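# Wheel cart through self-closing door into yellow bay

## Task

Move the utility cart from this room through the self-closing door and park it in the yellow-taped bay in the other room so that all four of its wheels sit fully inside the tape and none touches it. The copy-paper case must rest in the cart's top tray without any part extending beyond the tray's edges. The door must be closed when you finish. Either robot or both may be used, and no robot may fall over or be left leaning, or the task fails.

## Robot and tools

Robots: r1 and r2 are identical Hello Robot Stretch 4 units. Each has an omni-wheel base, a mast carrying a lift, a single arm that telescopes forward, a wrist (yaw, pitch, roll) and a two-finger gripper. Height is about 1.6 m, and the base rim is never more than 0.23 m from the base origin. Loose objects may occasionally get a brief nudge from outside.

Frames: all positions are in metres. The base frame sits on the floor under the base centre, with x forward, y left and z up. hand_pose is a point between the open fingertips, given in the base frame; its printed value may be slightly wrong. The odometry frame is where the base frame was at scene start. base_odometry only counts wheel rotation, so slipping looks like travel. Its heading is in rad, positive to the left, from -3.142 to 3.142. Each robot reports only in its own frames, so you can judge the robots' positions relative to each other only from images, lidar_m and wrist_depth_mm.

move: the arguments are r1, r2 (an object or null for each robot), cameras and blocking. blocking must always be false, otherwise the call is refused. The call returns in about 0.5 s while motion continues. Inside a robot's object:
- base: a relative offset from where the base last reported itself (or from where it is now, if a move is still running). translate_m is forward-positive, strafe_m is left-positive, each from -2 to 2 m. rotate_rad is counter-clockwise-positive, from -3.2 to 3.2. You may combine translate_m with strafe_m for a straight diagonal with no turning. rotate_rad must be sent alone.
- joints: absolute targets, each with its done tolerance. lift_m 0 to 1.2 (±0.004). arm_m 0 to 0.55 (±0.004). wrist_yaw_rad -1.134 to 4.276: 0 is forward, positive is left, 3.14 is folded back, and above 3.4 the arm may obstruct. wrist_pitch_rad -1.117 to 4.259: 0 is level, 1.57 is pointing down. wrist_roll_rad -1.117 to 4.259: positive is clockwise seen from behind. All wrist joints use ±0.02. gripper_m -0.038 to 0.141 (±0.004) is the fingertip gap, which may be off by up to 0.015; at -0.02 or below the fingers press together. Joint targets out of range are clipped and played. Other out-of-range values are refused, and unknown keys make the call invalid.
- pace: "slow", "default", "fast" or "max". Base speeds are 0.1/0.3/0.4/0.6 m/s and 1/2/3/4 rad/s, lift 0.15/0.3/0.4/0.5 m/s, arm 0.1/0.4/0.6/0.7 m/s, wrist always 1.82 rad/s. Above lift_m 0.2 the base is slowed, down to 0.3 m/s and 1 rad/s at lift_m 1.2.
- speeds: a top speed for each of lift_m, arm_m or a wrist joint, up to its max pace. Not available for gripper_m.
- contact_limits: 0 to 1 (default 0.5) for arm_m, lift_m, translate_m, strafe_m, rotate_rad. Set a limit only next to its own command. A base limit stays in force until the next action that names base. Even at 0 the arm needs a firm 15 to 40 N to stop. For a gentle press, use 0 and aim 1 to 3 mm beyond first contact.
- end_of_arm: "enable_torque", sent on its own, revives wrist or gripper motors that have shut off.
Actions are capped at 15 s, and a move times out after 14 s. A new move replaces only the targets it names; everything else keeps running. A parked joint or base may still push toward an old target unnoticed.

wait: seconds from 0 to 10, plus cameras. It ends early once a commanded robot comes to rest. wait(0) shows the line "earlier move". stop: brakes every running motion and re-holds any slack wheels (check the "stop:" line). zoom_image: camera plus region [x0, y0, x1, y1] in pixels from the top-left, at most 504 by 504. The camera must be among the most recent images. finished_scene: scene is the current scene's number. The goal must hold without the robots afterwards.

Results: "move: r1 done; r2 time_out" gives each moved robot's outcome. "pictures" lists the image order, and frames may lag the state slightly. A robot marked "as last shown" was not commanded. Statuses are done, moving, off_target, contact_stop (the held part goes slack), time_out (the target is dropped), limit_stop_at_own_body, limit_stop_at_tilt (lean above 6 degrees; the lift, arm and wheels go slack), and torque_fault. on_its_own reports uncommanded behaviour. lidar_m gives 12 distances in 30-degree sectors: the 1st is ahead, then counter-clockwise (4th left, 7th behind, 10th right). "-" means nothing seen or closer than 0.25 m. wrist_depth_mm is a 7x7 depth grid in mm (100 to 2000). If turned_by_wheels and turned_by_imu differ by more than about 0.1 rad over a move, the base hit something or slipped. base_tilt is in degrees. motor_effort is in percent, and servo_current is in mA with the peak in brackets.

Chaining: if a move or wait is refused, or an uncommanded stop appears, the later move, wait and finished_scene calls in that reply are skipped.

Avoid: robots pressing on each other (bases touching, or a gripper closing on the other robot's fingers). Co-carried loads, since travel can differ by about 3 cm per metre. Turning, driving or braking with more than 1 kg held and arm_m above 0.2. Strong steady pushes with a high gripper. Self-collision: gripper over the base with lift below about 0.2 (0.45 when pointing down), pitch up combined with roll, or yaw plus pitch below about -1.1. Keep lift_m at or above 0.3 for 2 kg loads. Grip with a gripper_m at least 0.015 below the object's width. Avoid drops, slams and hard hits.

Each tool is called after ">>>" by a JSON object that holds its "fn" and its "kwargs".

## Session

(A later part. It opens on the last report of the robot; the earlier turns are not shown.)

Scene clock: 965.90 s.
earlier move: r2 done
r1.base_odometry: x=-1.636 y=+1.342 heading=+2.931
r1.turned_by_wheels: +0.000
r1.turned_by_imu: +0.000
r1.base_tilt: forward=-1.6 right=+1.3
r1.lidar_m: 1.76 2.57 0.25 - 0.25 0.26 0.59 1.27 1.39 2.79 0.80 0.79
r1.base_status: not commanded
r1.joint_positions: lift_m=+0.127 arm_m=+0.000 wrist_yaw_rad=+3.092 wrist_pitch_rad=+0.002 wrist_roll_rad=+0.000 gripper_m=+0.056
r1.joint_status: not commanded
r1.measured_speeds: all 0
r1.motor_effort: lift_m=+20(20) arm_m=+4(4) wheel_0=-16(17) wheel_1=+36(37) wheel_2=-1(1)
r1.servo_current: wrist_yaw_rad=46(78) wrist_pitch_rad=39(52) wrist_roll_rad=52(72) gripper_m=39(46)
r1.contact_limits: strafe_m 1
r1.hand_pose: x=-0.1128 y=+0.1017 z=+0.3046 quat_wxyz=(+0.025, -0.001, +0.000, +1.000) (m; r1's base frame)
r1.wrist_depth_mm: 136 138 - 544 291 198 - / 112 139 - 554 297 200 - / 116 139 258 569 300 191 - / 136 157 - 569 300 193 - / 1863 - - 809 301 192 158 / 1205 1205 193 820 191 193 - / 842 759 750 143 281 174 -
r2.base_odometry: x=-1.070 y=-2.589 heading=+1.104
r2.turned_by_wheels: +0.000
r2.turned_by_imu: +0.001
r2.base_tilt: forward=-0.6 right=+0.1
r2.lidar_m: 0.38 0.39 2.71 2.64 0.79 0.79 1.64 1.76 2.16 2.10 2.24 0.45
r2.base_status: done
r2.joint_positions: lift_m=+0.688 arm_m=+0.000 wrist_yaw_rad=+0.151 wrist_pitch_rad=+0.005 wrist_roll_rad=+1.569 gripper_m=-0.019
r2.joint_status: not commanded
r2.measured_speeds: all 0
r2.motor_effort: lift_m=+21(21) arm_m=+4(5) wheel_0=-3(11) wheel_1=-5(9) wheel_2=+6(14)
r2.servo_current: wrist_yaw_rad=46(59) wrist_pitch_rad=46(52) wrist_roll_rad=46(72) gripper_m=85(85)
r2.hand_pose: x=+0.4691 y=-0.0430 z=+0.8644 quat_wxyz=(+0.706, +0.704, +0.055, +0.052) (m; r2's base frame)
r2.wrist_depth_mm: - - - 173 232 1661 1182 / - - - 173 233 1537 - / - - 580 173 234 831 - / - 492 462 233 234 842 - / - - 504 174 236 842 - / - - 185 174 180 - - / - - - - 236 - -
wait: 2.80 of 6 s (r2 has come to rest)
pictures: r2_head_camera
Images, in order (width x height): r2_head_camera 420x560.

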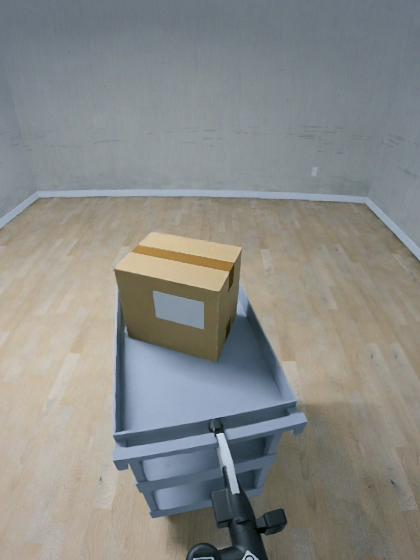

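>>> {"fn": "move", "kwargs": {"r2": {"base":{"translate_m":-0.2},"pace":"slow"}, "blocking": false, "cameras": []}}

>>> {"fn": "wait", "kwargs": {"seconds": 6, "cameras": ["r2_head_camera","r1_head_right_camera"]}}

Scene clock: 970.47 s.
move: r2 moving
r1: as last shown
r1.lidar_m: 1.74 2.58 0.25 - 0.25 0.25 0.58 1.28 1.36 2.77 0.78 0.79
r1.servo_current: wrist_yaw_rad=59(65) wrist_pitch_rad=39(46) wrist_roll_rad=59(59) gripper_m=39(46)
r1.contact_limits: strafe_m 1
r1.wrist_depth_mm: 136 138 - 549 291 198 - / 112 139 - 554 297 200 - / 115 139 260 554 298 191 - / 136 156 - 564 300 191 - / 1983 - - 831 300 192 158 / 1182 1182 193 820 191 192 - / 866 750 750 143 279 174 -
r2.base_odometry: x=-1.076 y=-2.600 heading=+1.104
r2.turned_by_wheels: +0.000
r2.turned_by_imu: +0.001
r2.base_tilt: forward=-0.7 right=+0.1
r2.lidar_m: 0.41 0.39 2.67 2.66 0.78 0.80 1.65 1.73 2.15 2.09 2.24 0.45
r2.base_status: translate_m moving
r2.joint_positions: lift_m=+0.688 arm_m=+0.000 wrist_yaw_rad=+0.151 wrist_pitch_rad=+0.005 wrist_roll_rad=+1.569 gripper_m=-0.019
r2.joint_status: not commanded
r2.measured_speeds: translate_m=-0.050 strafe_m=+0.000 rotate_rad=+0.000 lift_m=+0.000 arm_m=+0.000 wrist_yaw_rad=+0.000 wrist_pitch_rad=+0.000 wrist_roll_rad=+0.000
r2.motor_effort: lift_m=+21(21) arm_m=+4(5) wheel_0=-4(6) wheel_1=-5(7) wheel_2=+12(13)
r2.servo_current: wrist_yaw_rad=46(59) wrist_pitch_rad=46(46) wrist_roll_rad=52(59) gripper_m=78(85)
r2.hand_pose: x=+0.4691 y=-0.0430 z=+0.8644 quat_wxyz=(+0.706, +0.704, +0.055, +0.052) (m; r2's base frame)
r2.wrist_depth_mm: - - - 172 231 1661 1160 / - - - 172 233 1576 - / - - 574 173 234 - - / - 484 469 233 235 831 - / - - 500 175 235 842 - / - - 185 175 180 - - / - - - - 236 - -
pictures: none
No camera images: "cameras" was empty.

Scene clock: 973.23 s.
earlier move: r2 done
r1.base_odometry: x=-1.636 y=+1.342 heading=+2.931
r1.turned_by_wheels: +0.000
r1.turned_by_imu: +0.000
r1.base_tilt: forward=-1.6 right=+1.3
r1.lidar_m: 4.91 2.56 0.25 - 0.25 0.25 0.55 1.27 1.39 2.80 0.66 0.76
r1.base_status: not commanded
r1.joint_positions: lift_m=+0.127 arm_m=+0.000 wrist_yaw_rad=+3.092 wrist_pitch_rad=+0.002 wrist_roll_rad=+0.000 gripper_m=+0.056
r1.joint_status: not commanded
r1.measured_speeds: all 0
r1.motor_effort: lift_m=+20(20) arm_m=+4(4) wheel_0=-16(17) wheel_1=+36(37) wheel_2=-1(1)
r1.servo_current: wrist_yaw_rad=46(72) wrist_pitch_rad=46(52) wrist_roll_rad=26(65) gripper_m=39(46)
r1.contact_limits: strafe_m 1
r1.hand_pose: x=-0.1128 y=+0.1017 z=+0.3046 quat_wxyz=(+0.025, -0.001, +0.000, +1.000) (m; r1's base frame)
r1.wrist_depth_mm: 136 138 - 549 293 198 - / 112 139 - 559 296 200 - / 116 140 260 559 298 190 - / 136 156 - 564 300 191 - / 1983 - - 820 301 193 158 / 1182 1205 194 820 191 192 - / 842 750 750 143 279 174 -
r2.base_odometry: x=-1.160 y=-2.767 heading=+1.104
r2.turned_by_wheels: +0.000
r2.turned_by_imu: +0.001
r2.base_tilt: forward=-0.7 right=+0.1
r2.lidar_m: 0.38 0.40 2.75 2.66 0.67 0.78 1.45 1.52 2.15 2.07 2.27 0.45
r2.base_status: done
r2.joint_positions: lift_m=+0.688 arm_m=+0.000 wrist_yaw_rad=+0.151 wrist_pitch_rad=+0.005 wrist_roll_rad=+1.569 gripper_m=-0.019
r2.joint_status: not commanded
r2.measured_speeds: all 0
r2.motor_effort: lift_m=+21(21) arm_m=+5(5) wheel_0=-1(7) wheel_1=-4(8) wheel_2=+7(13)
r2.servo_current: wrist_yaw_rad=59(59) wrist_pitch_rad=46(52) wrist_roll_rad=52(59) gripper_m=78(85)
r2.hand_pose: x=+0.4691 y=-0.0430 z=+0.8644 quat_wxyz=(+0.706, +0.704, +0.055, +0.052) (m; r2's base frame)
r2.wrist_depth_mm: - - - 166 225 1708 1160 / - - - 168 226 1576 - / - - 539 170 229 831 - / - 480 462 229 232 831 - / - - 517 173 234 842 - / - - 186 175 180 - - / - - - - - - -
wait: 2.77 of 6 s (r2 has come to rest)
pictures: r1_head_right_camera, r2_head_camera
Images, in order (width x height): r1_head_right_camera 420x672, r2_head_camera 420x560.

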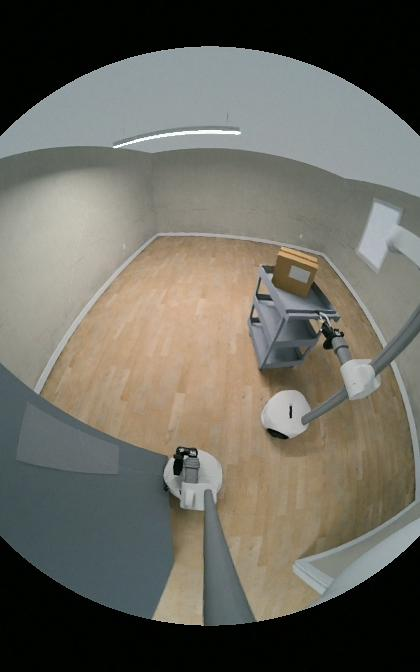

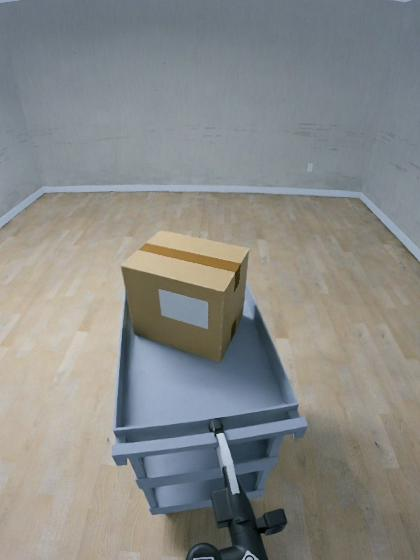

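>>> {"fn": "move", "kwargs": {"r2": {"base":{"translate_m":-0.2,"strafe_m":0.02},"joints":{"wrist_yaw_rad":0.32},"speeds":{"wrist_yaw_rad":0.1},"pace":"slow"}, "blocking": false, "cameras": []}}

>>> {"fn": "wait", "kwargs": {"seconds": 6, "cameras": ["r2_head_camera","r1_head_right_camera"]}}

Scene clock: 981.13 s.
move: r2 moving
r1: as last shown
r1.lidar_m: 4.89 2.59 0.25 - 0.25 0.25 0.57 1.27 1.40 2.79 0.64 0.77
r1.servo_current: wrist_yaw_rad=52(65) wrist_pitch_rad=46(52) wrist_roll_rad=52(59) gripper_m=46(52)
r1.contact_limits: strafe_m 1
r1.wrist_depth_mm: 136 138 - 549 293 198 - / 112 138 - 549 296 199 - / 116 139 260 559 298 191 - / 137 156 - 564 298 192 - / 1983 - - 820 300 192 159 / 1182 1182 194 831 191 192 - / 831 750 759 143 278 173 -
r2.base_odometry: x=-1.167 y=-2.778 heading=+1.103
r2.turned_by_wheels: -0.001
r2.turned_by_imu: +0.000
r2.base_tilt: forward=-0.7 right=+0.0
r2.lidar_m: 0.39 0.40 2.72 2.65 0.67 0.81 1.40 1.52 2.12 2.08 2.25 0.42
r2.base_status: translate_m moving; strafe_m moving
r2.joint_positions: lift_m=+0.688 arm_m=+0.000 wrist_yaw_rad=+0.185 wrist_pitch_rad=+0.005 wrist_roll_rad=+1.569 gripper_m=-0.019
r2.joint_status: wrist_yaw_rad moving
r2.measured_speeds: translate_m=-0.048 strafe_m=+0.005 rotate_rad=+0.000 lift_m=+0.000 arm_m=+0.000 wrist_yaw_rad=+0.060 wrist_pitch_rad=+0.000 wrist_roll_rad=+0.000
r2.motor_effort: lift_m=+21(21) arm_m=+4(5) wheel_0=-10(10) wheel_1=-7(8) wheel_2=+8(12)
r2.servo_current: wrist_yaw_rad=91(98) wrist_pitch_rad=46(46) wrist_roll_rad=39(59) gripper_m=78(78)
r2.hand_pose: x=+0.4704 y=-0.0328 z=+0.8644 quat_wxyz=(+0.705, +0.703, +0.067, +0.064) (m; r2's base frame)
r2.wrist_depth_mm: - - - 164 222 1661 1182 / - - - 166 224 1464 - / - - 521 168 227 820 - / - 488 466 171 229 831 - / - - 521 173 235 842 - / - - 186 175 180 - - / - - - - - - -
pictures: none
No camera images: "cameras" was empty.

Scene clock: 983.93 s.
earlier move: r2 done
r1.base_odometry: x=-1.636 y=+1.342 heading=+2.931
r1.turned_by_wheels: +0.000
r1.turned_by_imu: +0.000
r1.base_tilt: forward=-1.6 right=+1.3
r1.lidar_m: 4.89 2.57 0.25 - 0.25 0.25 0.57 1.28 1.40 0.59 0.55 0.85
r1.base_status: not commanded
r1.joint_positions: lift_m=+0.127 arm_m=+0.000 wrist_yaw_rad=+3.092 wrist_pitch_rad=+0.002 wrist_roll_rad=+0.000 gripper_m=+0.056
r1.joint_status: not commanded
r1.measured_speeds: all 0
r1.motor_effort: lift_m=+20(20) arm_m=+4(4) wheel_0=-16(17) wheel_1=+37(37) wheel_2=-1(1)
r1.servo_current: wrist_yaw_rad=46(72) wrist_pitch_rad=39(52) wrist_roll_rad=46(72) gripper_m=39(52)
r1.contact_limits: strafe_m 1
r1.hand_pose: x=-0.1128 y=+0.1017 z=+0.3046 quat_wxyz=(+0.025, -0.001, +0.000, +1.000) (m; r1's base frame)
r1.wrist_depth_mm: 136 138 - 549 291 199 - / 112 139 - 554 296 200 - / 116 139 259 564 298 191 - / 137 156 - 569 300 192 - / 1921 - - 820 300 193 158 / 1182 1182 193 831 190 192 - / 842 750 759 143 279 173 -
r2.base_odometry: x=-1.268 y=-2.936 heading=+1.104
r2.turned_by_wheels: +0.001
r2.turned_by_imu: +0.001
r2.base_tilt: forward=-0.7 right=+0.1
r2.lidar_m: 0.39 0.45 2.72 0.61 0.55 1.22 1.25 1.33 1.93 2.09 2.23 0.43
r2.base_status: done
r2.joint_positions: lift_m=+0.688 arm_m=+0.000 wrist_yaw_rad=+0.319 wrist_pitch_rad=+0.005 wrist_roll_rad=+1.569 gripper_m=-0.019
r2.joint_status: all done
r2.measured_speeds: all 0
r2.motor_effort: lift_m=+21(21) arm_m=+4(5) wheel_0=-2(12) wheel_1=-6(9) wheel_2=+8(12)
r2.servo_current: wrist_yaw_rad=46(130) wrist_pitch_rad=46(52) wrist_roll_rad=46(65) gripper_m=78(85)
r2.hand_pose: x=+0.4721 y=+0.0074 z=+0.8644 quat_wxyz=(+0.699, +0.697, +0.114, +0.110) (m; r2's base frame)
r2.wrist_depth_mm: - - 525 - 181 - - / - 462 445 133 191 - - / - 459 442 141 204 - - / - - 525 151 216 - - / - - - 161 229 - - / - - 186 170 179 1618 517 / - - - - 259 1863 477
wait: 2.80 of 6 s (r2 has come to rest)
pictures: r1_head_right_camera, r2_head_camera
Images, in order (width x height): r1_head_right_camera 420x672, r2_head_camera 420x560.

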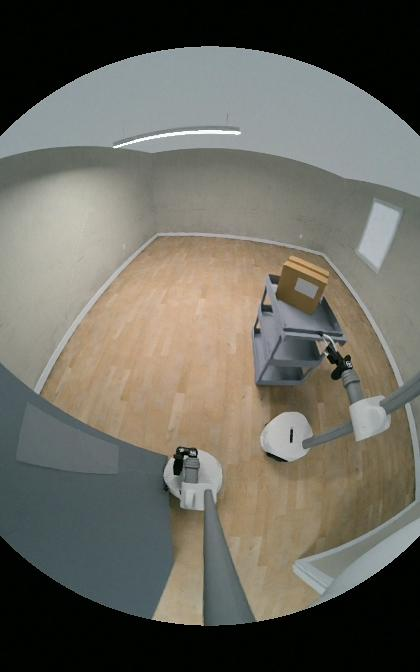

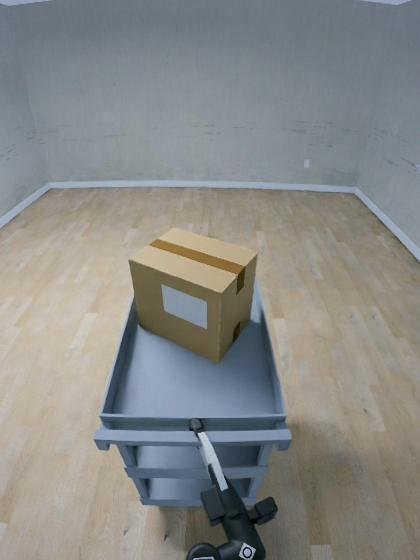

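>>> {"fn": "move", "kwargs": {"r2": {"base":{"translate_m":-0.25,"strafe_m":-0.003},"pace":"slow"}, "blocking": false, "cameras": []}}

>>> {"fn": "wait", "kwargs": {"seconds": 6, "cameras": ["r2_head_camera","r1_head_right_camera","r1_head_left_camera"]}}

Scene clock: 1015.07 s.
move: r2 moving
r1: as last shown
r1.lidar_m: 4.91 2.53 0.25 - 0.25 0.27 0.56 1.26 1.38 0.58 0.56 0.84
r1.motor_effort: lift_m=+20(20) arm_m=+4(4) wheel_0=-16(17) wheel_1=+36(37) wheel_2=-1(1)
r1.servo_current: wrist_yaw_rad=46(72) wrist_pitch_rad=46(46) wrist_roll_rad=39(59) gripper_m=46(46)
r1.contact_limits: strafe_m 1
r1.wrist_depth_mm: 136 138 - 544 291 199 - / 112 139 - 554 296 200 - / 116 139 258 569 298 191 - / 137 156 - 564 298 191 - / 1983 - - 809 303 192 158 / 1182 1182 193 831 191 193 - / 854 759 759 143 279 174 -
r2.base_odometry: x=-1.274 y=-2.948 heading=+1.104
r2.turned_by_wheels: +0.000
r2.turned_by_imu: +0.001
r2.base_tilt: forward=-0.6 right=+0.1
r2.lidar_m: 0.42 0.42 2.73 0.58 0.56 1.24 1.24 1.32 1.88 2.07 2.25 0.43
r2.base_status: translate_m moving; strafe_m moving
r2.joint_positions: lift_m=+0.688 arm_m=+0.000 wrist_yaw_rad=+0.319 wrist_pitch_rad=+0.005 wrist_roll_rad=+1.569 gripper_m=-0.019
r2.joint_status: not commanded
r2.measured_speeds: translate_m=-0.049 strafe_m=-0.001 rotate_rad=+0.000 lift_m=+0.000 arm_m=+0.000 wrist_yaw_rad=+0.000 wrist_pitch_rad=+0.000 wrist_roll_rad=+0.000
r2.motor_effort: lift_m=+21(21) arm_m=+4(5) wheel_0=-4(7) wheel_1=-7(9) wheel_2=+13(13)
r2.servo_current: wrist_yaw_rad=52(59) wrist_pitch_rad=52(52) wrist_roll_rad=52(59) gripper_m=78(85)
r2.hand_pose: x=+0.4721 y=+0.0076 z=+0.8644 quat_wxyz=(+0.699, +0.697, +0.114, +0.111) (m; r2's base frame)
r2.wrist_depth_mm: - - 525 128 180 - - / - 459 442 133 191 - - / - 452 442 141 205 - - / - - 530 151 217 - - / - - - 161 229 - - / - - 186 170 180 1576 517 / - - - - 262 1808 466
pictures: none
No camera images: "cameras" was empty.

Scene clock: 1018.33 s.
earlier move: r2 done
r1.base_odometry: x=-1.636 y=+1.342 heading=+2.931
r1.turned_by_wheels: +0.000
r1.turned_by_imu: +0.000
r1.base_tilt: forward=-1.6 right=+1.3
r1.lidar_m: 4.90 2.58 0.25 - 0.25 0.27 0.60 1.28 1.39 0.51 0.56 0.66
r1.base_status: not commanded
r1.joint_positions: lift_m=+0.127 arm_m=+0.000 wrist_yaw_rad=+3.092 wrist_pitch_rad=+0.002 wrist_roll_rad=+0.000 gripper_m=+0.056
r1.joint_status: not commanded
r1.measured_speeds: all 0
r1.motor_effort: lift_m=+20(20) arm_m=+4(4) wheel_0=-16(17) wheel_1=+36(37) wheel_2=-1(1)
r1.servo_current: wrist_yaw_rad=59(72) wrist_pitch_rad=46(52) wrist_roll_rad=59(72) gripper_m=46(52)
r1.contact_limits: strafe_m 1
r1.hand_pose: x=-0.1128 y=+0.1017 z=+0.3046 quat_wxyz=(+0.025, -0.001, +0.000, +1.000) (m; r1's base frame)
r1.wrist_depth_mm: 136 138 - 544 291 198 - / 112 139 - 554 296 199 - / 116 139 258 559 300 191 - / 136 156 - 564 300 192 - / 1921 - - 820 300 191 158 / 1160 1205 194 820 190 192 - / 842 759 759 143 279 174 -
r2.base_odometry: x=-1.378 y=-3.161 heading=+1.104
r2.turned_by_wheels: +0.000
r2.turned_by_imu: +0.001
r2.base_tilt: forward=-0.7 right=+0.1
r2.lidar_m: 0.41 0.43 2.75 0.53 0.57 1.22 1.01 1.06 1.52 2.05 2.20 0.42
r2.base_status: done
r2.joint_positions: lift_m=+0.688 arm_m=+0.000 wrist_yaw_rad=+0.320 wrist_pitch_rad=+0.005 wrist_roll_rad=+1.569 gripper_m=-0.019
r2.joint_status: not commanded
r2.measured_speeds: all 0
r2.motor_effort: lift_m=+21(21) arm_m=+4(5) wheel_0=-2(7) wheel_1=-5(9) wheel_2=+8(13)
r2.servo_current: wrist_yaw_rad=46(59) wrist_pitch_rad=46(52) wrist_roll_rad=39(59) gripper_m=78(85)
r2.hand_pose: x=+0.4721 y=+0.0077 z=+0.8644 quat_wxyz=(+0.699, +0.697, +0.114, +0.111) (m; r2's base frame)
r2.wrist_depth_mm: - - 477 118 173 - - / - 430 418 125 184 - - / - 466 452 135 196 - - / - - 559 146 215 - - / - - - 155 228 - - / - - 186 169 181 1618 500 / - - - - - 1863 459
wait: 3.27 of 6 s (r2 has come to rest)
pictures: r1_head_left_camera, r1_head_right_camera, r2_head_camera
Images, in order (width x height): r1_head_left_camera 420x672, r1_head_right_camera 420x672, r2_head_camera 420x560.

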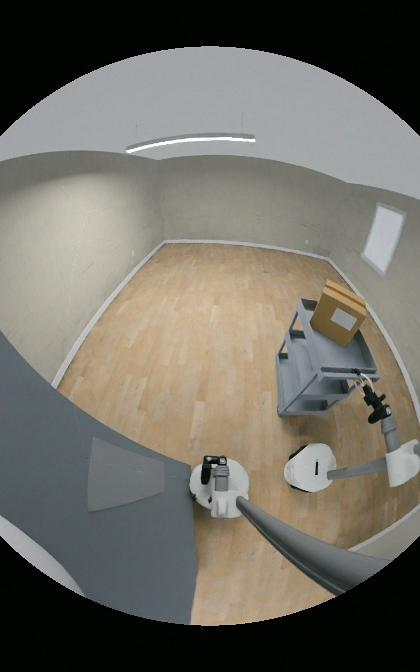

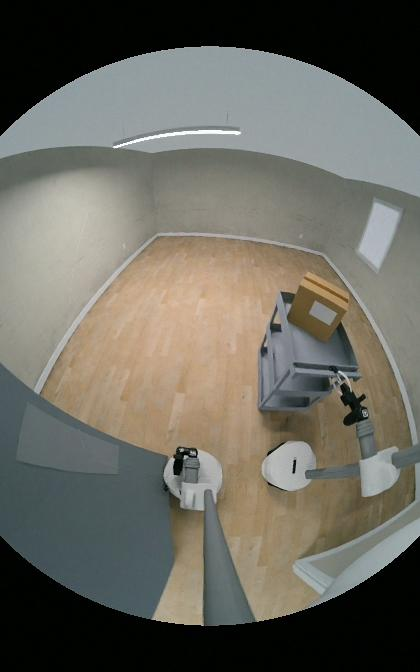

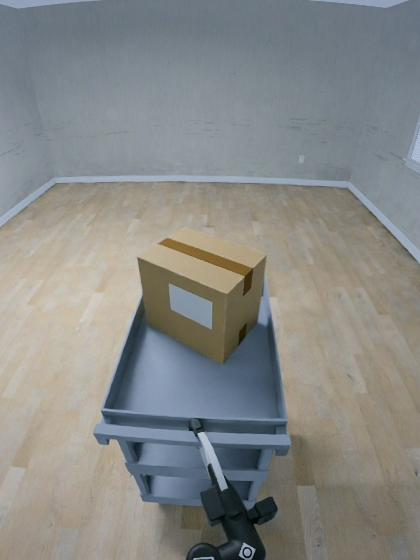

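>>> {"fn": "move", "kwargs": {"r2": {"base":{"translate_m":-0.2,"strafe_m":-0.01},"pace":"slow"}, "blocking": false, "cameras": []}}

>>> {"fn": "wait", "kwargs": {"seconds": 6, "cameras": ["r2_head_camera","r1_head_right_camera","r1_head_left_camera"]}}

Scene clock: 1024.27 s.
move: r2 moving
r1: as last shown
r1.lidar_m: 4.90 2.57 0.25 - 0.25 0.25 0.58 1.24 1.37 0.51 0.59 0.67
r1.servo_current: wrist_yaw_rad=26(65) wrist_pitch_rad=39(46) wrist_roll_rad=52(52) gripper_m=39(39)
r1.contact_limits: strafe_m 1
r1.wrist_depth_mm: 136 138 - 549 291 198 - / 112 139 - 554 294 200 - / 116 139 259 564 297 191 - / 136 157 - 564 298 191 - / - - - 820 301 192 158 / 1205 1205 193 820 191 192 - / 854 759 750 143 278 174 -
r2.base_odometry: x=-1.383 y=-3.172 heading=+1.104
r2.turned_by_wheels: +0.000
r2.turned_by_imu: +0.001
r2.base_tilt: forward=-0.7 right=+0.1
r2.lidar_m: 0.42 0.45 2.75 0.51 0.60 1.19 0.96 1.04 1.50 2.08 2.22 0.39
r2.base_status: translate_m moving; strafe_m moving
r2.joint_positions: lift_m=+0.688 arm_m=+0.000 wrist_yaw_rad=+0.320 wrist_pitch_rad=+0.005 wrist_roll_rad=+1.569 gripper_m=-0.019
r2.joint_status: not commanded
r2.measured_speeds: translate_m=-0.049 strafe_m=-0.003 rotate_rad=+0.002 lift_m=+0.000 arm_m=+0.000 wrist_yaw_rad=+0.000 wrist_pitch_rad=+0.000 wrist_roll_rad=+0.000
r2.motor_effort: lift_m=+21(21) arm_m=+4(5) wheel_0=-6(6) wheel_1=-8(8) wheel_2=+11(13)
r2.servo_current: wrist_yaw_rad=59(59) wrist_pitch_rad=46(52) wrist_roll_rad=39(59) gripper_m=72(85)
r2.hand_pose: x=+0.4721 y=+0.0077 z=+0.8644 quat_wxyz=(+0.699, +0.697, +0.114, +0.111) (m; r2's base frame)
r2.wrist_depth_mm: - - 480 118 173 - - / - 430 418 125 185 - - / - 466 449 134 197 - - / - - 554 146 214 - - / - - - 156 228 - - / - - 185 169 180 1618 496 / - - - - - 1921 459
pictures: none
No camera images: "cameras" was empty.

Scene clock: 1027.03 s.
earlier move: r2 done
r1.base_odometry: x=-1.636 y=+1.342 heading=+2.931
r1.turned_by_wheels: +0.000
r1.turned_by_imu: +0.000
r1.base_tilt: forward=-1.6 right=+1.3
r1.lidar_m: 4.91 2.56 0.25 - 0.25 0.25 0.57 1.26 0.53 0.53 0.54 0.73
r1.base_status: not commanded
r1.joint_positions: lift_m=+0.127 arm_m=+0.000 wrist_yaw_rad=+3.092 wrist_pitch_rad=+0.002 wrist_roll_rad=+0.000 gripper_m=+0.056
r1.joint_status: not commanded
r1.measured_speeds: all 0
r1.motor_effort: lift_m=+20(20) arm_m=+4(4) wheel_0=-16(17) wheel_1=+36(37) wheel_2=-1(1)
r1.servo_current: wrist_yaw_rad=46(65) wrist_pitch_rad=46(52) wrist_roll_rad=39(78) gripper_m=39(46)
r1.contact_limits: strafe_m 1
r1.hand_pose: x=-0.1128 y=+0.1017 z=+0.3046 quat_wxyz=(+0.025, -0.001, +0.000, +1.000) (m; r1's base frame)
r1.wrist_depth_mm: 136 138 - 554 293 198 - / 112 139 - 554 296 200 - / 116 139 259 554 300 191 - / 136 156 - 564 298 192 - / 1983 - - 820 300 192 158 / 1205 1205 193 820 191 192 - / 842 759 750 143 279 173 -
r2.base_odometry: x=-1.459 y=-3.344 heading=+1.104
r2.turned_by_wheels: -0.001
r2.turned_by_imu: +0.000
r2.base_tilt: forward=-0.7 right=+0.1
r2.lidar_m: 0.40 0.44 0.56 0.54 0.93 3.81 0.81 0.83 1.23 2.04 2.17 0.41
r2.base_status: done
r2.joint_positions: lift_m=+0.688 arm_m=+0.000 wrist_yaw_rad=+0.320 wrist_pitch_rad=+0.005 wrist_roll_rad=+1.569 gripper_m=-0.019
r2.joint_status: not commanded
r2.measured_speeds: all 0
r2.motor_effort: lift_m=+21(21) arm_m=+5(5) wheel_0=-4(8) wheel_1=-6(9) wheel_2=+5(13)
r2.servo_current: wrist_yaw_rad=33(59) wrist_pitch_rad=52(52) wrist_roll_rad=46(59) gripper_m=78(85)
r2.hand_pose: x=+0.4721 y=+0.0078 z=+0.8644 quat_wxyz=(+0.699, +0.697, +0.114, +0.111) (m; r2's base frame)
r2.wrist_depth_mm: - - 504 124 178 - - / - 459 436 130 188 - - / - 477 445 138 200 - - / - - 535 148 215 - - / - - - 158 229 - - / - - 186 169 179 1576 508 / - - - - - 1808 469
wait: 2.77 of 6 s (r2 has come to rest)
pictures: r1_head_left_camera, r1_head_right_camera, r2_head_camera
Images, in order (width x height): r1_head_left_camera 420x672, r1_head_right_camera 420x672, r2_head_camera 420x560.

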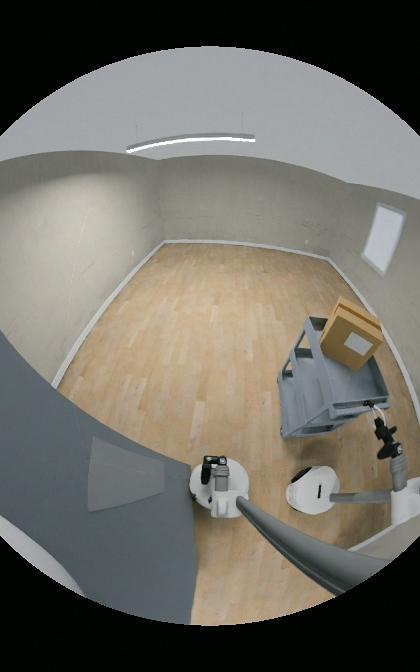

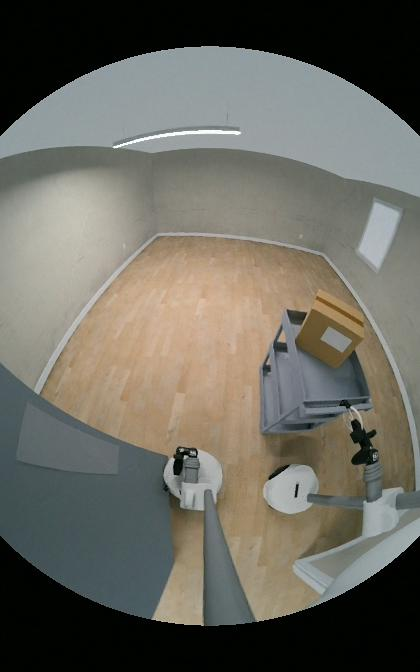

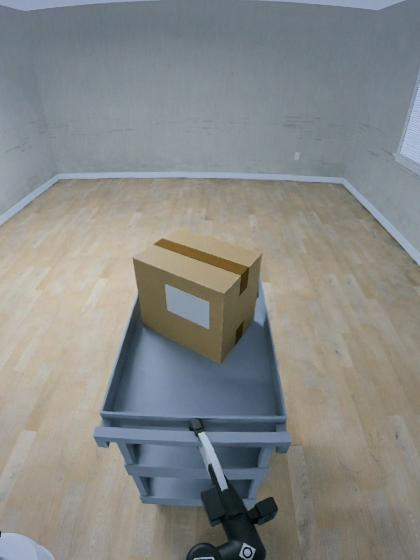

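>>> {"fn": "move", "kwargs": {"r2": {"base":{"translate_m":-0.25},"pace":"slow"}, "blocking": false, "cameras": []}}

>>> {"fn": "wait", "kwargs": {"seconds": 6, "cameras": ["r2_head_camera","r2_head_right_camera","r1_head_right_camera","r1_head_left_camera"]}}

Scene clock: 1034.37 s.
move: r2 moving
r1: as last shown
r1.lidar_m: 4.89 2.55 0.25 - 0.25 0.26 0.59 1.27 0.53 0.54 0.56 0.71
r1.servo_current: wrist_yaw_rad=46(65) wrist_pitch_rad=46(46) wrist_roll_rad=26(59) gripper_m=46(46)
r1.contact_limits: strafe_m 1
r1.wrist_depth_mm: 136 138 - 549 291 198 - / 112 139 - 554 297 199 - / 116 139 258 559 298 191 - / 136 156 - 569 298 191 - / 1983 - - 820 303 193 158 / 1205 1229 194 820 191 192 - / 842 768 759 143 279 173 -
r2.base_odometry: x=-1.465 y=-3.355 heading=+1.103
r2.turned_by_wheels: +0.000
r2.turned_by_imu: +0.000
r2.base_tilt: forward=-0.7 right=+0.1
r2.lidar_m: 0.41 0.44 0.55 0.55 0.92 3.79 0.79 0.83 1.20 2.04 2.15 0.44
r2.base_status: translate_m moving
r2.joint_positions: lift_m=+0.688 arm_m=+0.000 wrist_yaw_rad=+0.320 wrist_pitch_rad=+0.005 wrist_roll_rad=+1.569 gripper_m=-0.019
r2.joint_status: not commanded
r2.measured_speeds: translate_m=-0.050 strafe_m=+0.000 rotate_rad=-0.002 lift_m=+0.000 arm_m=+0.000 wrist_yaw_rad=+0.000 wrist_pitch_rad=+0.000 wrist_roll_rad=+0.000
r2.motor_effort: lift_m=+21(21) arm_m=+5(5) wheel_0=-9(10) wheel_1=-7(8) wheel_2=+12(12)
r2.servo_current: wrist_yaw_rad=33(52) wrist_pitch_rad=46(52) wrist_roll_rad=46(59) gripper_m=85(85)
r2.hand_pose: x=+0.4721 y=+0.0078 z=+0.8644 quat_wxyz=(+0.699, +0.697, +0.114, +0.111) (m; r2's base frame)
r2.wrist_depth_mm: - - 508 125 178 - - / - 462 433 129 189 - - / - 477 445 140 202 - - / - - 535 149 214 - - / - - - 160 229 - - / - - 185 170 180 1618 508 / - - - - - 1863 469
pictures: none
No camera images: "cameras" was empty.

Scene clock: 1037.63 s.
earlier move: r2 done
r1.base_odometry: x=-1.636 y=+1.342 heading=+2.931
r1.turned_by_wheels: +0.000
r1.turned_by_imu: +0.000
r1.base_tilt: forward=-1.6 right=+1.3
r1.lidar_m: 4.91 2.56 0.25 - 0.25 0.26 0.56 1.27 0.63 0.46 0.49 0.69
r1.base_status: not commanded
r1.joint_positions: lift_m=+0.127 arm_m=+0.000 wrist_yaw_rad=+3.092 wrist_pitch_rad=+0.002 wrist_roll_rad=+0.000 gripper_m=+0.056
r1.joint_status: not commanded
r1.measured_speeds: all 0
r1.motor_effort: lift_m=+20(20) arm_m=+4(4) wheel_0=-16(17) wheel_1=+37(37) wheel_2=-1(1)
r1.servo_current: wrist_yaw_rad=59(85) wrist_pitch_rad=39(52) wrist_roll_rad=52(65) gripper_m=46(46)
r1.contact_limits: strafe_m 1
r1.hand_pose: x=-0.1128 y=+0.1017 z=+0.3046 quat_wxyz=(+0.025, -0.001, +0.000, +1.000) (m; r1's base frame)
r1.wrist_depth_mm: 136 138 - 544 293 198 - / 112 139 - 554 296 200 - / 116 139 259 559 297 191 - / 137 156 - 564 298 192 - / 1921 - - 820 301 192 158 / 1205 1205 194 831 191 192 - / 842 759 741 143 278 173 -
r2.base_odometry: x=-1.572 y=-3.566 heading=+1.103
r2.turned_by_wheels: +0.000
r2.turned_by_imu: +0.000
r2.base_tilt: forward=-0.7 right=+0.1
r2.lidar_m: 0.40 0.42 0.62 0.76 0.91 3.59 0.55 0.55 0.84 2.02 2.15 0.44
r2.base_status: done
r2.joint_positions: lift_m=+0.688 arm_m=+0.000 wrist_yaw_rad=+0.320 wrist_pitch_rad=+0.005 wrist_roll_rad=+1.569 gripper_m=-0.019
r2.joint_status: not commanded
r2.measured_speeds: all 0
r2.motor_effort: lift_m=+21(21) arm_m=+4(5) wheel_0=-6(11) wheel_1=-4(8) wheel_2=+5(12)
r2.servo_current: wrist_yaw_rad=46(65) wrist_pitch_rad=46(52) wrist_roll_rad=52(65) gripper_m=85(85)
r2.hand_pose: x=+0.4721 y=+0.0078 z=+0.8644 quat_wxyz=(+0.699, +0.697, +0.114, +0.111) (m; r2's base frame)
r2.wrist_depth_mm: - - 564 131 187 - - / - - 469 138 196 - - / - 445 439 146 208 - - / - - 508 154 217 - - / - - 634 163 229 - - / - - 186 173 179 1708 530 / - - - - - 1808 484
wait: 3.27 of 6 s (r2 has come to rest)
pictures: r1_head_left_camera, r1_head_right_camera, r2_head_camera, r2_head_right_camera
Images, in order (width x height): r1_head_left_camera 420x672, r1_head_right_camera 420x672, r2_head_camera 420x560, r2_head_right_camera 420x672.

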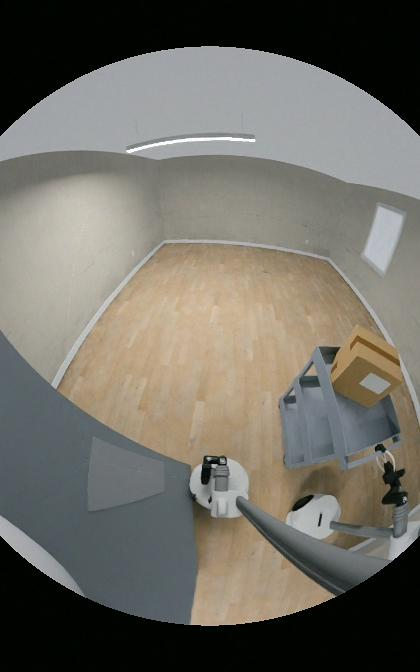

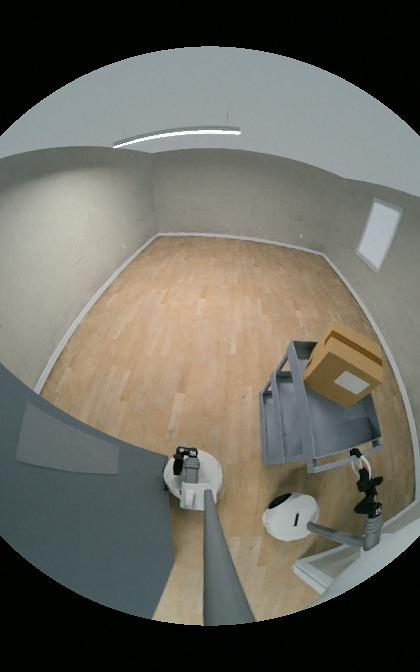

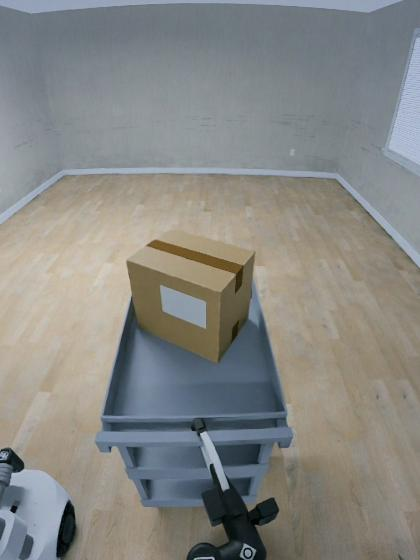

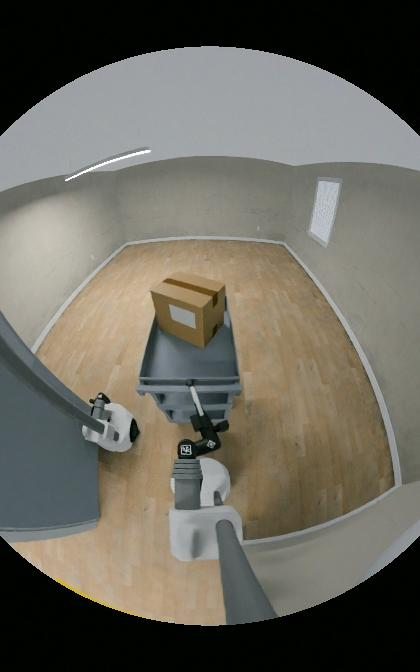

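>>> {"fn": "move", "kwargs": {"r2": {"base":{"translate_m":-0.25,"strafe_m":0.008},"pace":"slow"}, "blocking": false, "cameras": []}}

>>> {"fn": "wait", "kwargs": {"seconds": 6, "cameras": ["r2_head_camera","r2_head_right_camera","r1_head_right_camera","r1_head_left_camera"]}}

Scene clock: 1045.07 s.
move: r2 moving
r1: as last shown
r1.lidar_m: 4.89 2.58 0.25 - 0.25 0.25 0.58 1.26 0.62 0.46 0.50 0.69
r1.motor_effort: lift_m=+20(20) arm_m=+4(4) wheel_0=-16(16) wheel_1=+36(37) wheel_2=-1(1)
r1.servo_current: wrist_yaw_rad=46(59) wrist_pitch_rad=46(46) wrist_roll_rad=46(52) gripper_m=39(52)
r1.contact_limits: strafe_m 1
r1.wrist_depth_mm: 136 138 - 544 294 198 - / 112 139 - 559 297 199 - / 116 139 259 564 298 191 - / 136 156 - 569 300 192 - / 1983 - - 820 301 192 159 / 1205 1205 194 831 191 193 - / 854 759 750 143 279 174 -
r2.base_odometry: x=-1.578 y=-3.577 heading=+1.102
r2.turned_by_wheels: -0.001
r2.turned_by_imu: +0.000
r2.base_tilt: forward=-0.7 right=+0.1
r2.lidar_m: 0.42 0.43 0.62 0.89 0.90 3.56 0.54 0.54 0.83 2.01 2.18 0.43
r2.base_status: translate_m moving; strafe_m moving
r2.joint_positions: lift_m=+0.688 arm_m=+0.000 wrist_yaw_rad=+0.320 wrist_pitch_rad=+0.005 wrist_roll_rad=+1.569 gripper_m=-0.019
r2.joint_status: not commanded
r2.measured_speeds: translate_m=-0.050 strafe_m=+0.001 rotate_rad=-0.003 lift_m=+0.000 arm_m=+0.000 wrist_yaw_rad=+0.000 wrist_pitch_rad=+0.000 wrist_roll_rad=+0.000
r2.motor_effort: lift_m=+21(21) arm_m=+4(5) wheel_0=-12(12) wheel_1=-8(9) wheel_2=+10(12)
r2.servo_current: wrist_yaw_rad=46(59) wrist_pitch_rad=46(52) wrist_roll_rad=52(52) gripper_m=72(78)
r2.hand_pose: x=+0.4721 y=+0.0078 z=+0.8644 quat_wxyz=(+0.699, +0.697, +0.114, +0.111) (m; r2's base frame)
r2.wrist_depth_mm: - - - 132 187 - - / - - 469 138 197 - - / - 449 436 147 208 - - / - - 512 154 217 - - / - - 627 163 230 - - / - - 186 172 179 1756 535 / - - - - - 1756 484
pictures: none
No camera images: "cameras" was empty.

Scene clock: 1048.33 s.
earlier move: r2 done
r1.base_odometry: x=-1.636 y=+1.342 heading=+2.931
r1.turned_by_wheels: +0.000
r1.turned_by_imu: +0.000
r1.base_tilt: forward=-1.6 right=+1.3
r1.lidar_m: 4.91 2.58 0.25 - 0.25 0.27 0.60 0.77 0.48 0.46 0.48 4.32
r1.base_status: not commanded
r1.joint_positions: lift_m=+0.127 arm_m=+0.000 wrist_yaw_rad=+3.092 wrist_pitch_rad=+0.002 wrist_roll_rad=+0.000 gripper_m=+0.056
r1.joint_status: not commanded
r1.measured_speeds: all 0
r1.motor_effort: lift_m=+20(20) arm_m=+4(4) wheel_0=-16(17) wheel_1=+36(37) wheel_2=-1(1)
r1.servo_current: wrist_yaw_rad=52(72) wrist_pitch_rad=33(52) wrist_roll_rad=46(72) gripper_m=46(52)
r1.contact_limits: strafe_m 1
r1.hand_pose: x=-0.1128 y=+0.1017 z=+0.3046 quat_wxyz=(+0.025, -0.001, +0.000, +1.000) (m; r1's base frame)
r1.wrist_depth_mm: 136 138 - 549 291 199 - / 112 139 - 554 297 199 - / 116 139 260 559 298 190 - / 137 156 - 564 300 191 - / - - - 820 300 193 158 / 1182 1229 193 820 190 192 - / 854 741 750 143 278 173 -
r2.base_odometry: x=-1.691 y=-3.786 heading=+1.102
r2.turned_by_wheels: +0.000
r2.turned_by_imu: +0.000
r2.base_tilt: forward=-0.7 right=+0.0
r2.lidar_m: 0.42 0.42 0.75 0.86 0.91 3.32 3.27 0.31 0.46 1.65 2.14 0.44
r2.base_status: done
r2.joint_positions: lift_m=+0.688 arm_m=+0.000 wrist_yaw_rad=+0.319 wrist_pitch_rad=+0.005 wrist_roll_rad=+1.569 gripper_m=-0.019
r2.joint_status: not commanded
r2.measured_speeds: all 0
r2.motor_effort: lift_m=+21(21) arm_m=+4(5) wheel_0=-6(14) wheel_1=-5(9) wheel_2=+4(12)
r2.servo_current: wrist_yaw_rad=33(59) wrist_pitch_rad=46(52) wrist_roll_rad=39(59) gripper_m=78(85)
r2.hand_pose: x=+0.4721 y=+0.0075 z=+0.8644 quat_wxyz=(+0.699, +0.697, +0.114, +0.111) (m; r2's base frame)
r2.wrist_depth_mm: - - - 136 191 - - / - - 492 142 199 - - / - 455 436 149 208 - - / - - 504 157 220 - - / - - 609 165 230 - - / - - 185 172 179 1708 - / - - - - - 1863 477
wait: 3.27 of 6 s (r2 has come to rest)
pictures: r1_head_left_camera, r1_head_right_camera, r2_head_camera, r2_head_right_camera
Images, in order (width x height): r1_head_left_camera 420x672, r1_head_right_camera 420x672, r2_head_camera 420x560, r2_head_right_camera 420x672.

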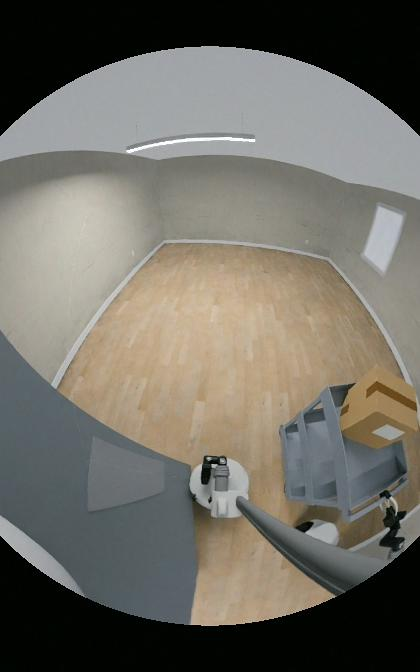

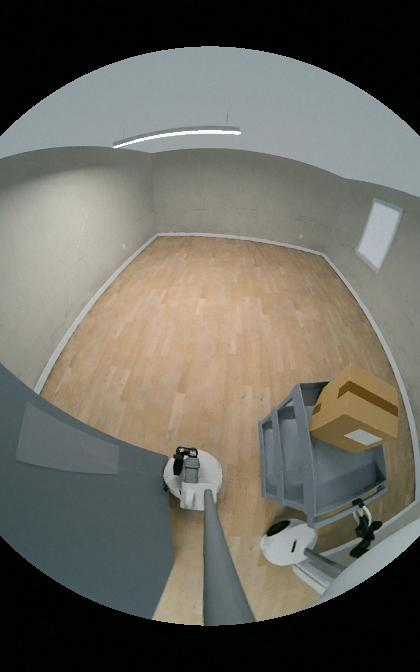

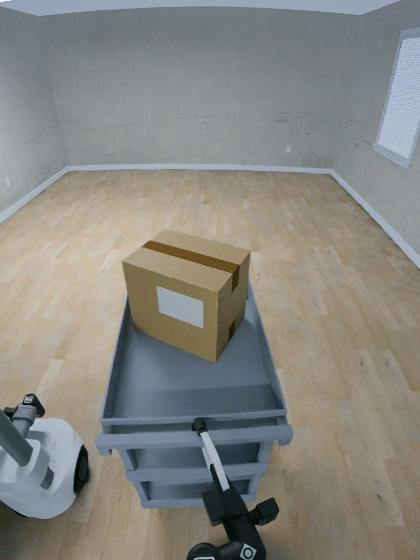

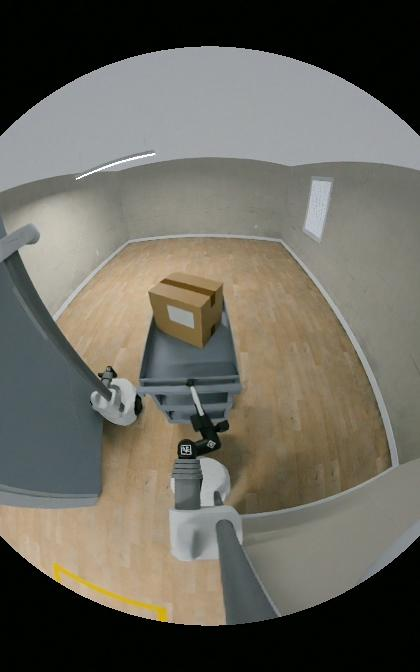

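>>> {"fn": "move", "kwargs": {"r2": {"base":{"translate_m":0,"strafe_m":0.07},"joints":{"wrist_yaw_rad":0.14},"speeds":{"wrist_yaw_rad":0.1},"pace":"slow"}, "blocking": false, "cameras": []}}

>>> {"fn": "wait", "kwargs": {"seconds": 4, "cameras": ["r2_head_camera","r2_head_left_camera","r2_head_right_camera","r1_head_right_camera","r1_head_left_camera"]}}

>>> {"fn": "zoom_image", "kwargs": {"camera": "r2_head_right_camera", "region": [100, 430, 420, 640]}}

Scene clock: 1062.63 s.
move: r2 moving
r1: as last shown
r1.lidar_m: 4.88 2.57 0.25 - 0.25 0.25 0.56 0.77 0.49 0.45 0.49 4.32
r1.servo_current: wrist_yaw_rad=46(65) wrist_pitch_rad=39(46) wrist_roll_rad=39(59) gripper_m=46(46)
r1.contact_limits: strafe_m 1
r1.wrist_depth_mm: 136 138 - 549 293 198 - / 112 139 - 554 296 198 - / 116 139 262 564 297 191 - / 136 156 - 559 300 192 - / 1983 - - 820 301 193 158 / 1160 1205 193 820 191 193 - / 854 750 750 143 281 174 -
r2.base_odometry: x=-1.704 y=-3.779 heading=+1.102
r2.turned_by_wheels: +0.000
r2.turned_by_imu: +0.000
r2.base_tilt: forward=-0.7 right=+0.1
r2.lidar_m: 0.40 0.42 0.75 0.82 0.90 3.34 3.26 0.32 0.44 1.62 2.16 0.45
r2.base_status: translate_m moving; strafe_m moving
r2.joint_positions: lift_m=+0.688 arm_m=+0.000 wrist_yaw_rad=+0.277 wrist_pitch_rad=+0.005 wrist_roll_rad=+1.569 gripper_m=-0.019
r2.joint_status: wrist_yaw_rad moving
r2.measured_speeds: translate_m=+0.000 strafe_m=+0.055 rotate_rad=+0.002 lift_m=+0.000 arm_m=+0.000 wrist_yaw_rad=-0.112 wrist_pitch_rad=+0.000 wrist_roll_rad=+0.000
r2.motor_effort: lift_m=+21(21) arm_m=+4(5) wheel_0=-15(15) wheel_1=+7(8) wheel_2=+0(4)
r2.servo_current: wrist_yaw_rad=59(59) wrist_pitch_rad=46(52) wrist_roll_rad=59(59) gripper_m=78(85)
r2.hand_pose: x=+0.4722 y=-0.0053 z=+0.8644 quat_wxyz=(+0.701, +0.699, +0.099, +0.096) (m; r2's base frame)
r2.wrist_depth_mm: - - - 141 197 - - / - - 512 147 204 768 - / - 462 442 152 213 - - / - - 500 159 221 842 - / - - 591 167 231 - - / - - 186 173 179 1756 - / - - - - - 1863 484
pictures: none
No camera images: "cameras" was empty.

Scene clock: 1064.27 s.
earlier move: r2 done
r1.base_odometry: x=-1.636 y=+1.342 heading=+2.931
r1.turned_by_wheels: +0.000
r1.turned_by_imu: +0.000
r1.base_tilt: forward=-1.6 right=+1.3
r1.lidar_m: 4.90 2.57 0.25 - 0.25 0.25 0.57 0.68 0.47 0.44 0.47 4.31
r1.base_status: not commanded
r1.joint_positions: lift_m=+0.127 arm_m=+0.000 wrist_yaw_rad=+3.092 wrist_pitch_rad=+0.002 wrist_roll_rad=+0.000 gripper_m=+0.056
r1.joint_status: not commanded
r1.measured_speeds: all 0
r1.motor_effort: lift_m=+20(20) arm_m=+4(4) wheel_0=-17(17) wheel_1=+36(37) wheel_2=-1(1)
r1.servo_current: wrist_yaw_rad=59(65) wrist_pitch_rad=39(52) wrist_roll_rad=39(59) gripper_m=46(46)
r1.contact_limits: strafe_m 1
r1.hand_pose: x=-0.1128 y=+0.1017 z=+0.3046 quat_wxyz=(+0.025, -0.001, +0.000, +1.000) (m; r1's base frame)
r1.wrist_depth_mm: 136 139 - 549 293 198 - / 112 138 - 554 293 200 - / 116 139 258 559 297 191 - / 137 156 - 569 300 192 - / 1983 - - 820 301 192 159 / 1205 1229 193 831 191 191 - / 866 750 750 143 281 174 -
r2.base_odometry: x=-1.754 y=-3.754 heading=+1.102
r2.turned_by_wheels: +0.000
r2.turned_by_imu: +0.000
r2.base_tilt: forward=-0.6 right=+0.1
r2.lidar_m: 0.40 0.41 0.69 0.78 0.81 3.29 3.26 0.35 0.44 1.60 2.22 0.43
r2.base_status: done
r2.joint_positions: lift_m=+0.688 arm_m=+0.000 wrist_yaw_rad=+0.151 wrist_pitch_rad=+0.005 wrist_roll_rad=+1.569 gripper_m=-0.019
r2.joint_status: all done
r2.measured_speeds: all 0
r2.motor_effort: lift_m=+21(21) arm_m=+5(5) wheel_0=-5(17) wheel_1=+3(8) wheel_2=+0(4)
r2.servo_current: wrist_yaw_rad=65(104) wrist_pitch_rad=52(52) wrist_roll_rad=52(59) gripper_m=72(85)
r2.hand_pose: x=+0.4691 y=-0.0431 z=+0.8644 quat_wxyz=(+0.706, +0.704, +0.055, +0.051) (m; r2's base frame)
r2.wrist_depth_mm: - - - 149 205 1499 - / - - 564 153 211 - - / - - 452 158 217 - - / - - 480 162 224 831 - / - - 559 168 232 - - / - - 186 173 180 - - / - - - - - 1863 504
wait: 1.63 of 4 s (r2 has come to rest)
pictures: r1_head_left_camera, r1_head_right_camera, r2_head_camera, r2_head_left_camera, r2_head_right_camera
Images, in order (width x height): r1_head_left_camera 420x672, r1_head_right_camera 420x672, r2_head_camera 420x560, r2_head_left_camera 420x672, r2_head_right_camera 420x672.

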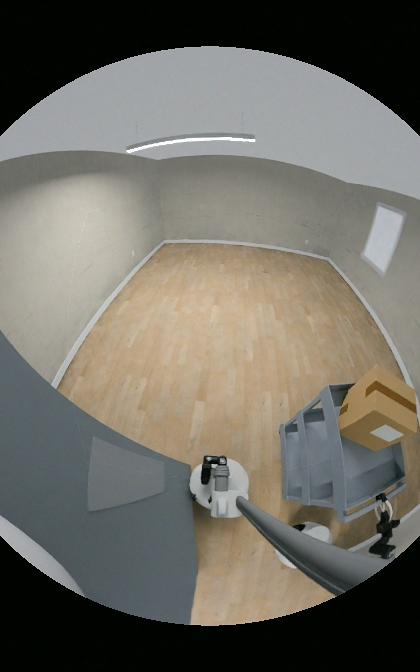

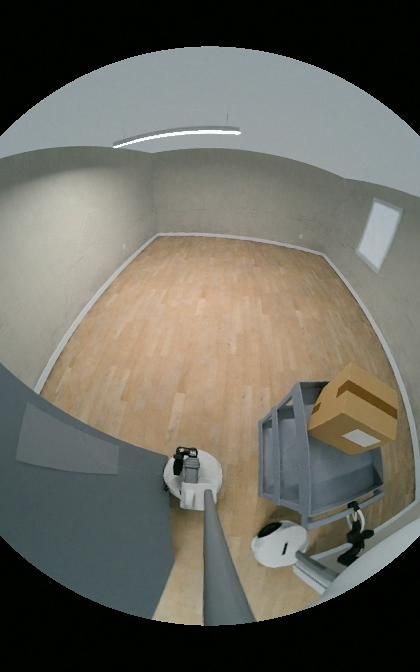

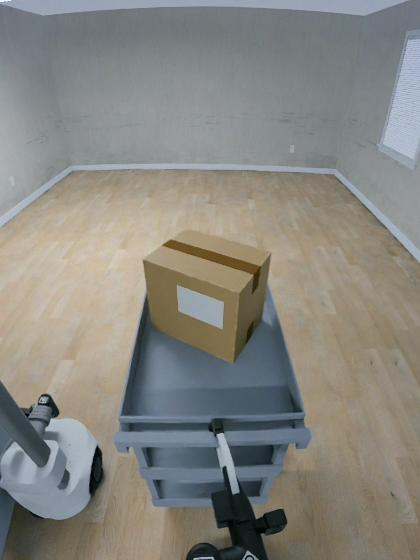

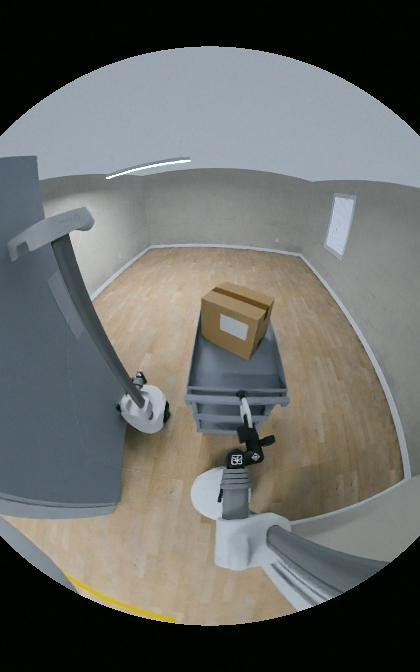

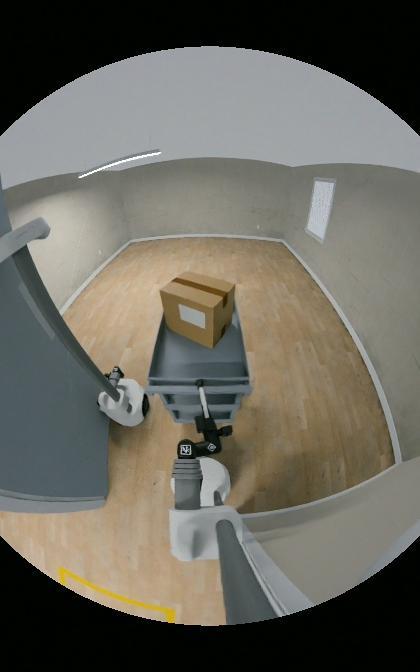

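Scaled by 1.575 from the camera's 420x672 image, which has a finer 600x960 frame.

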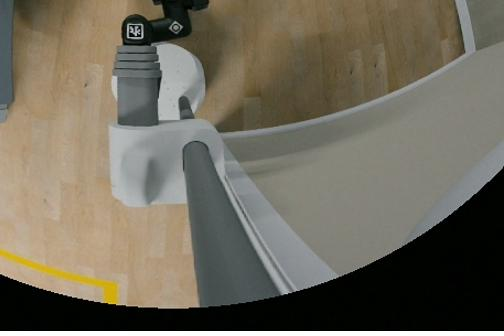

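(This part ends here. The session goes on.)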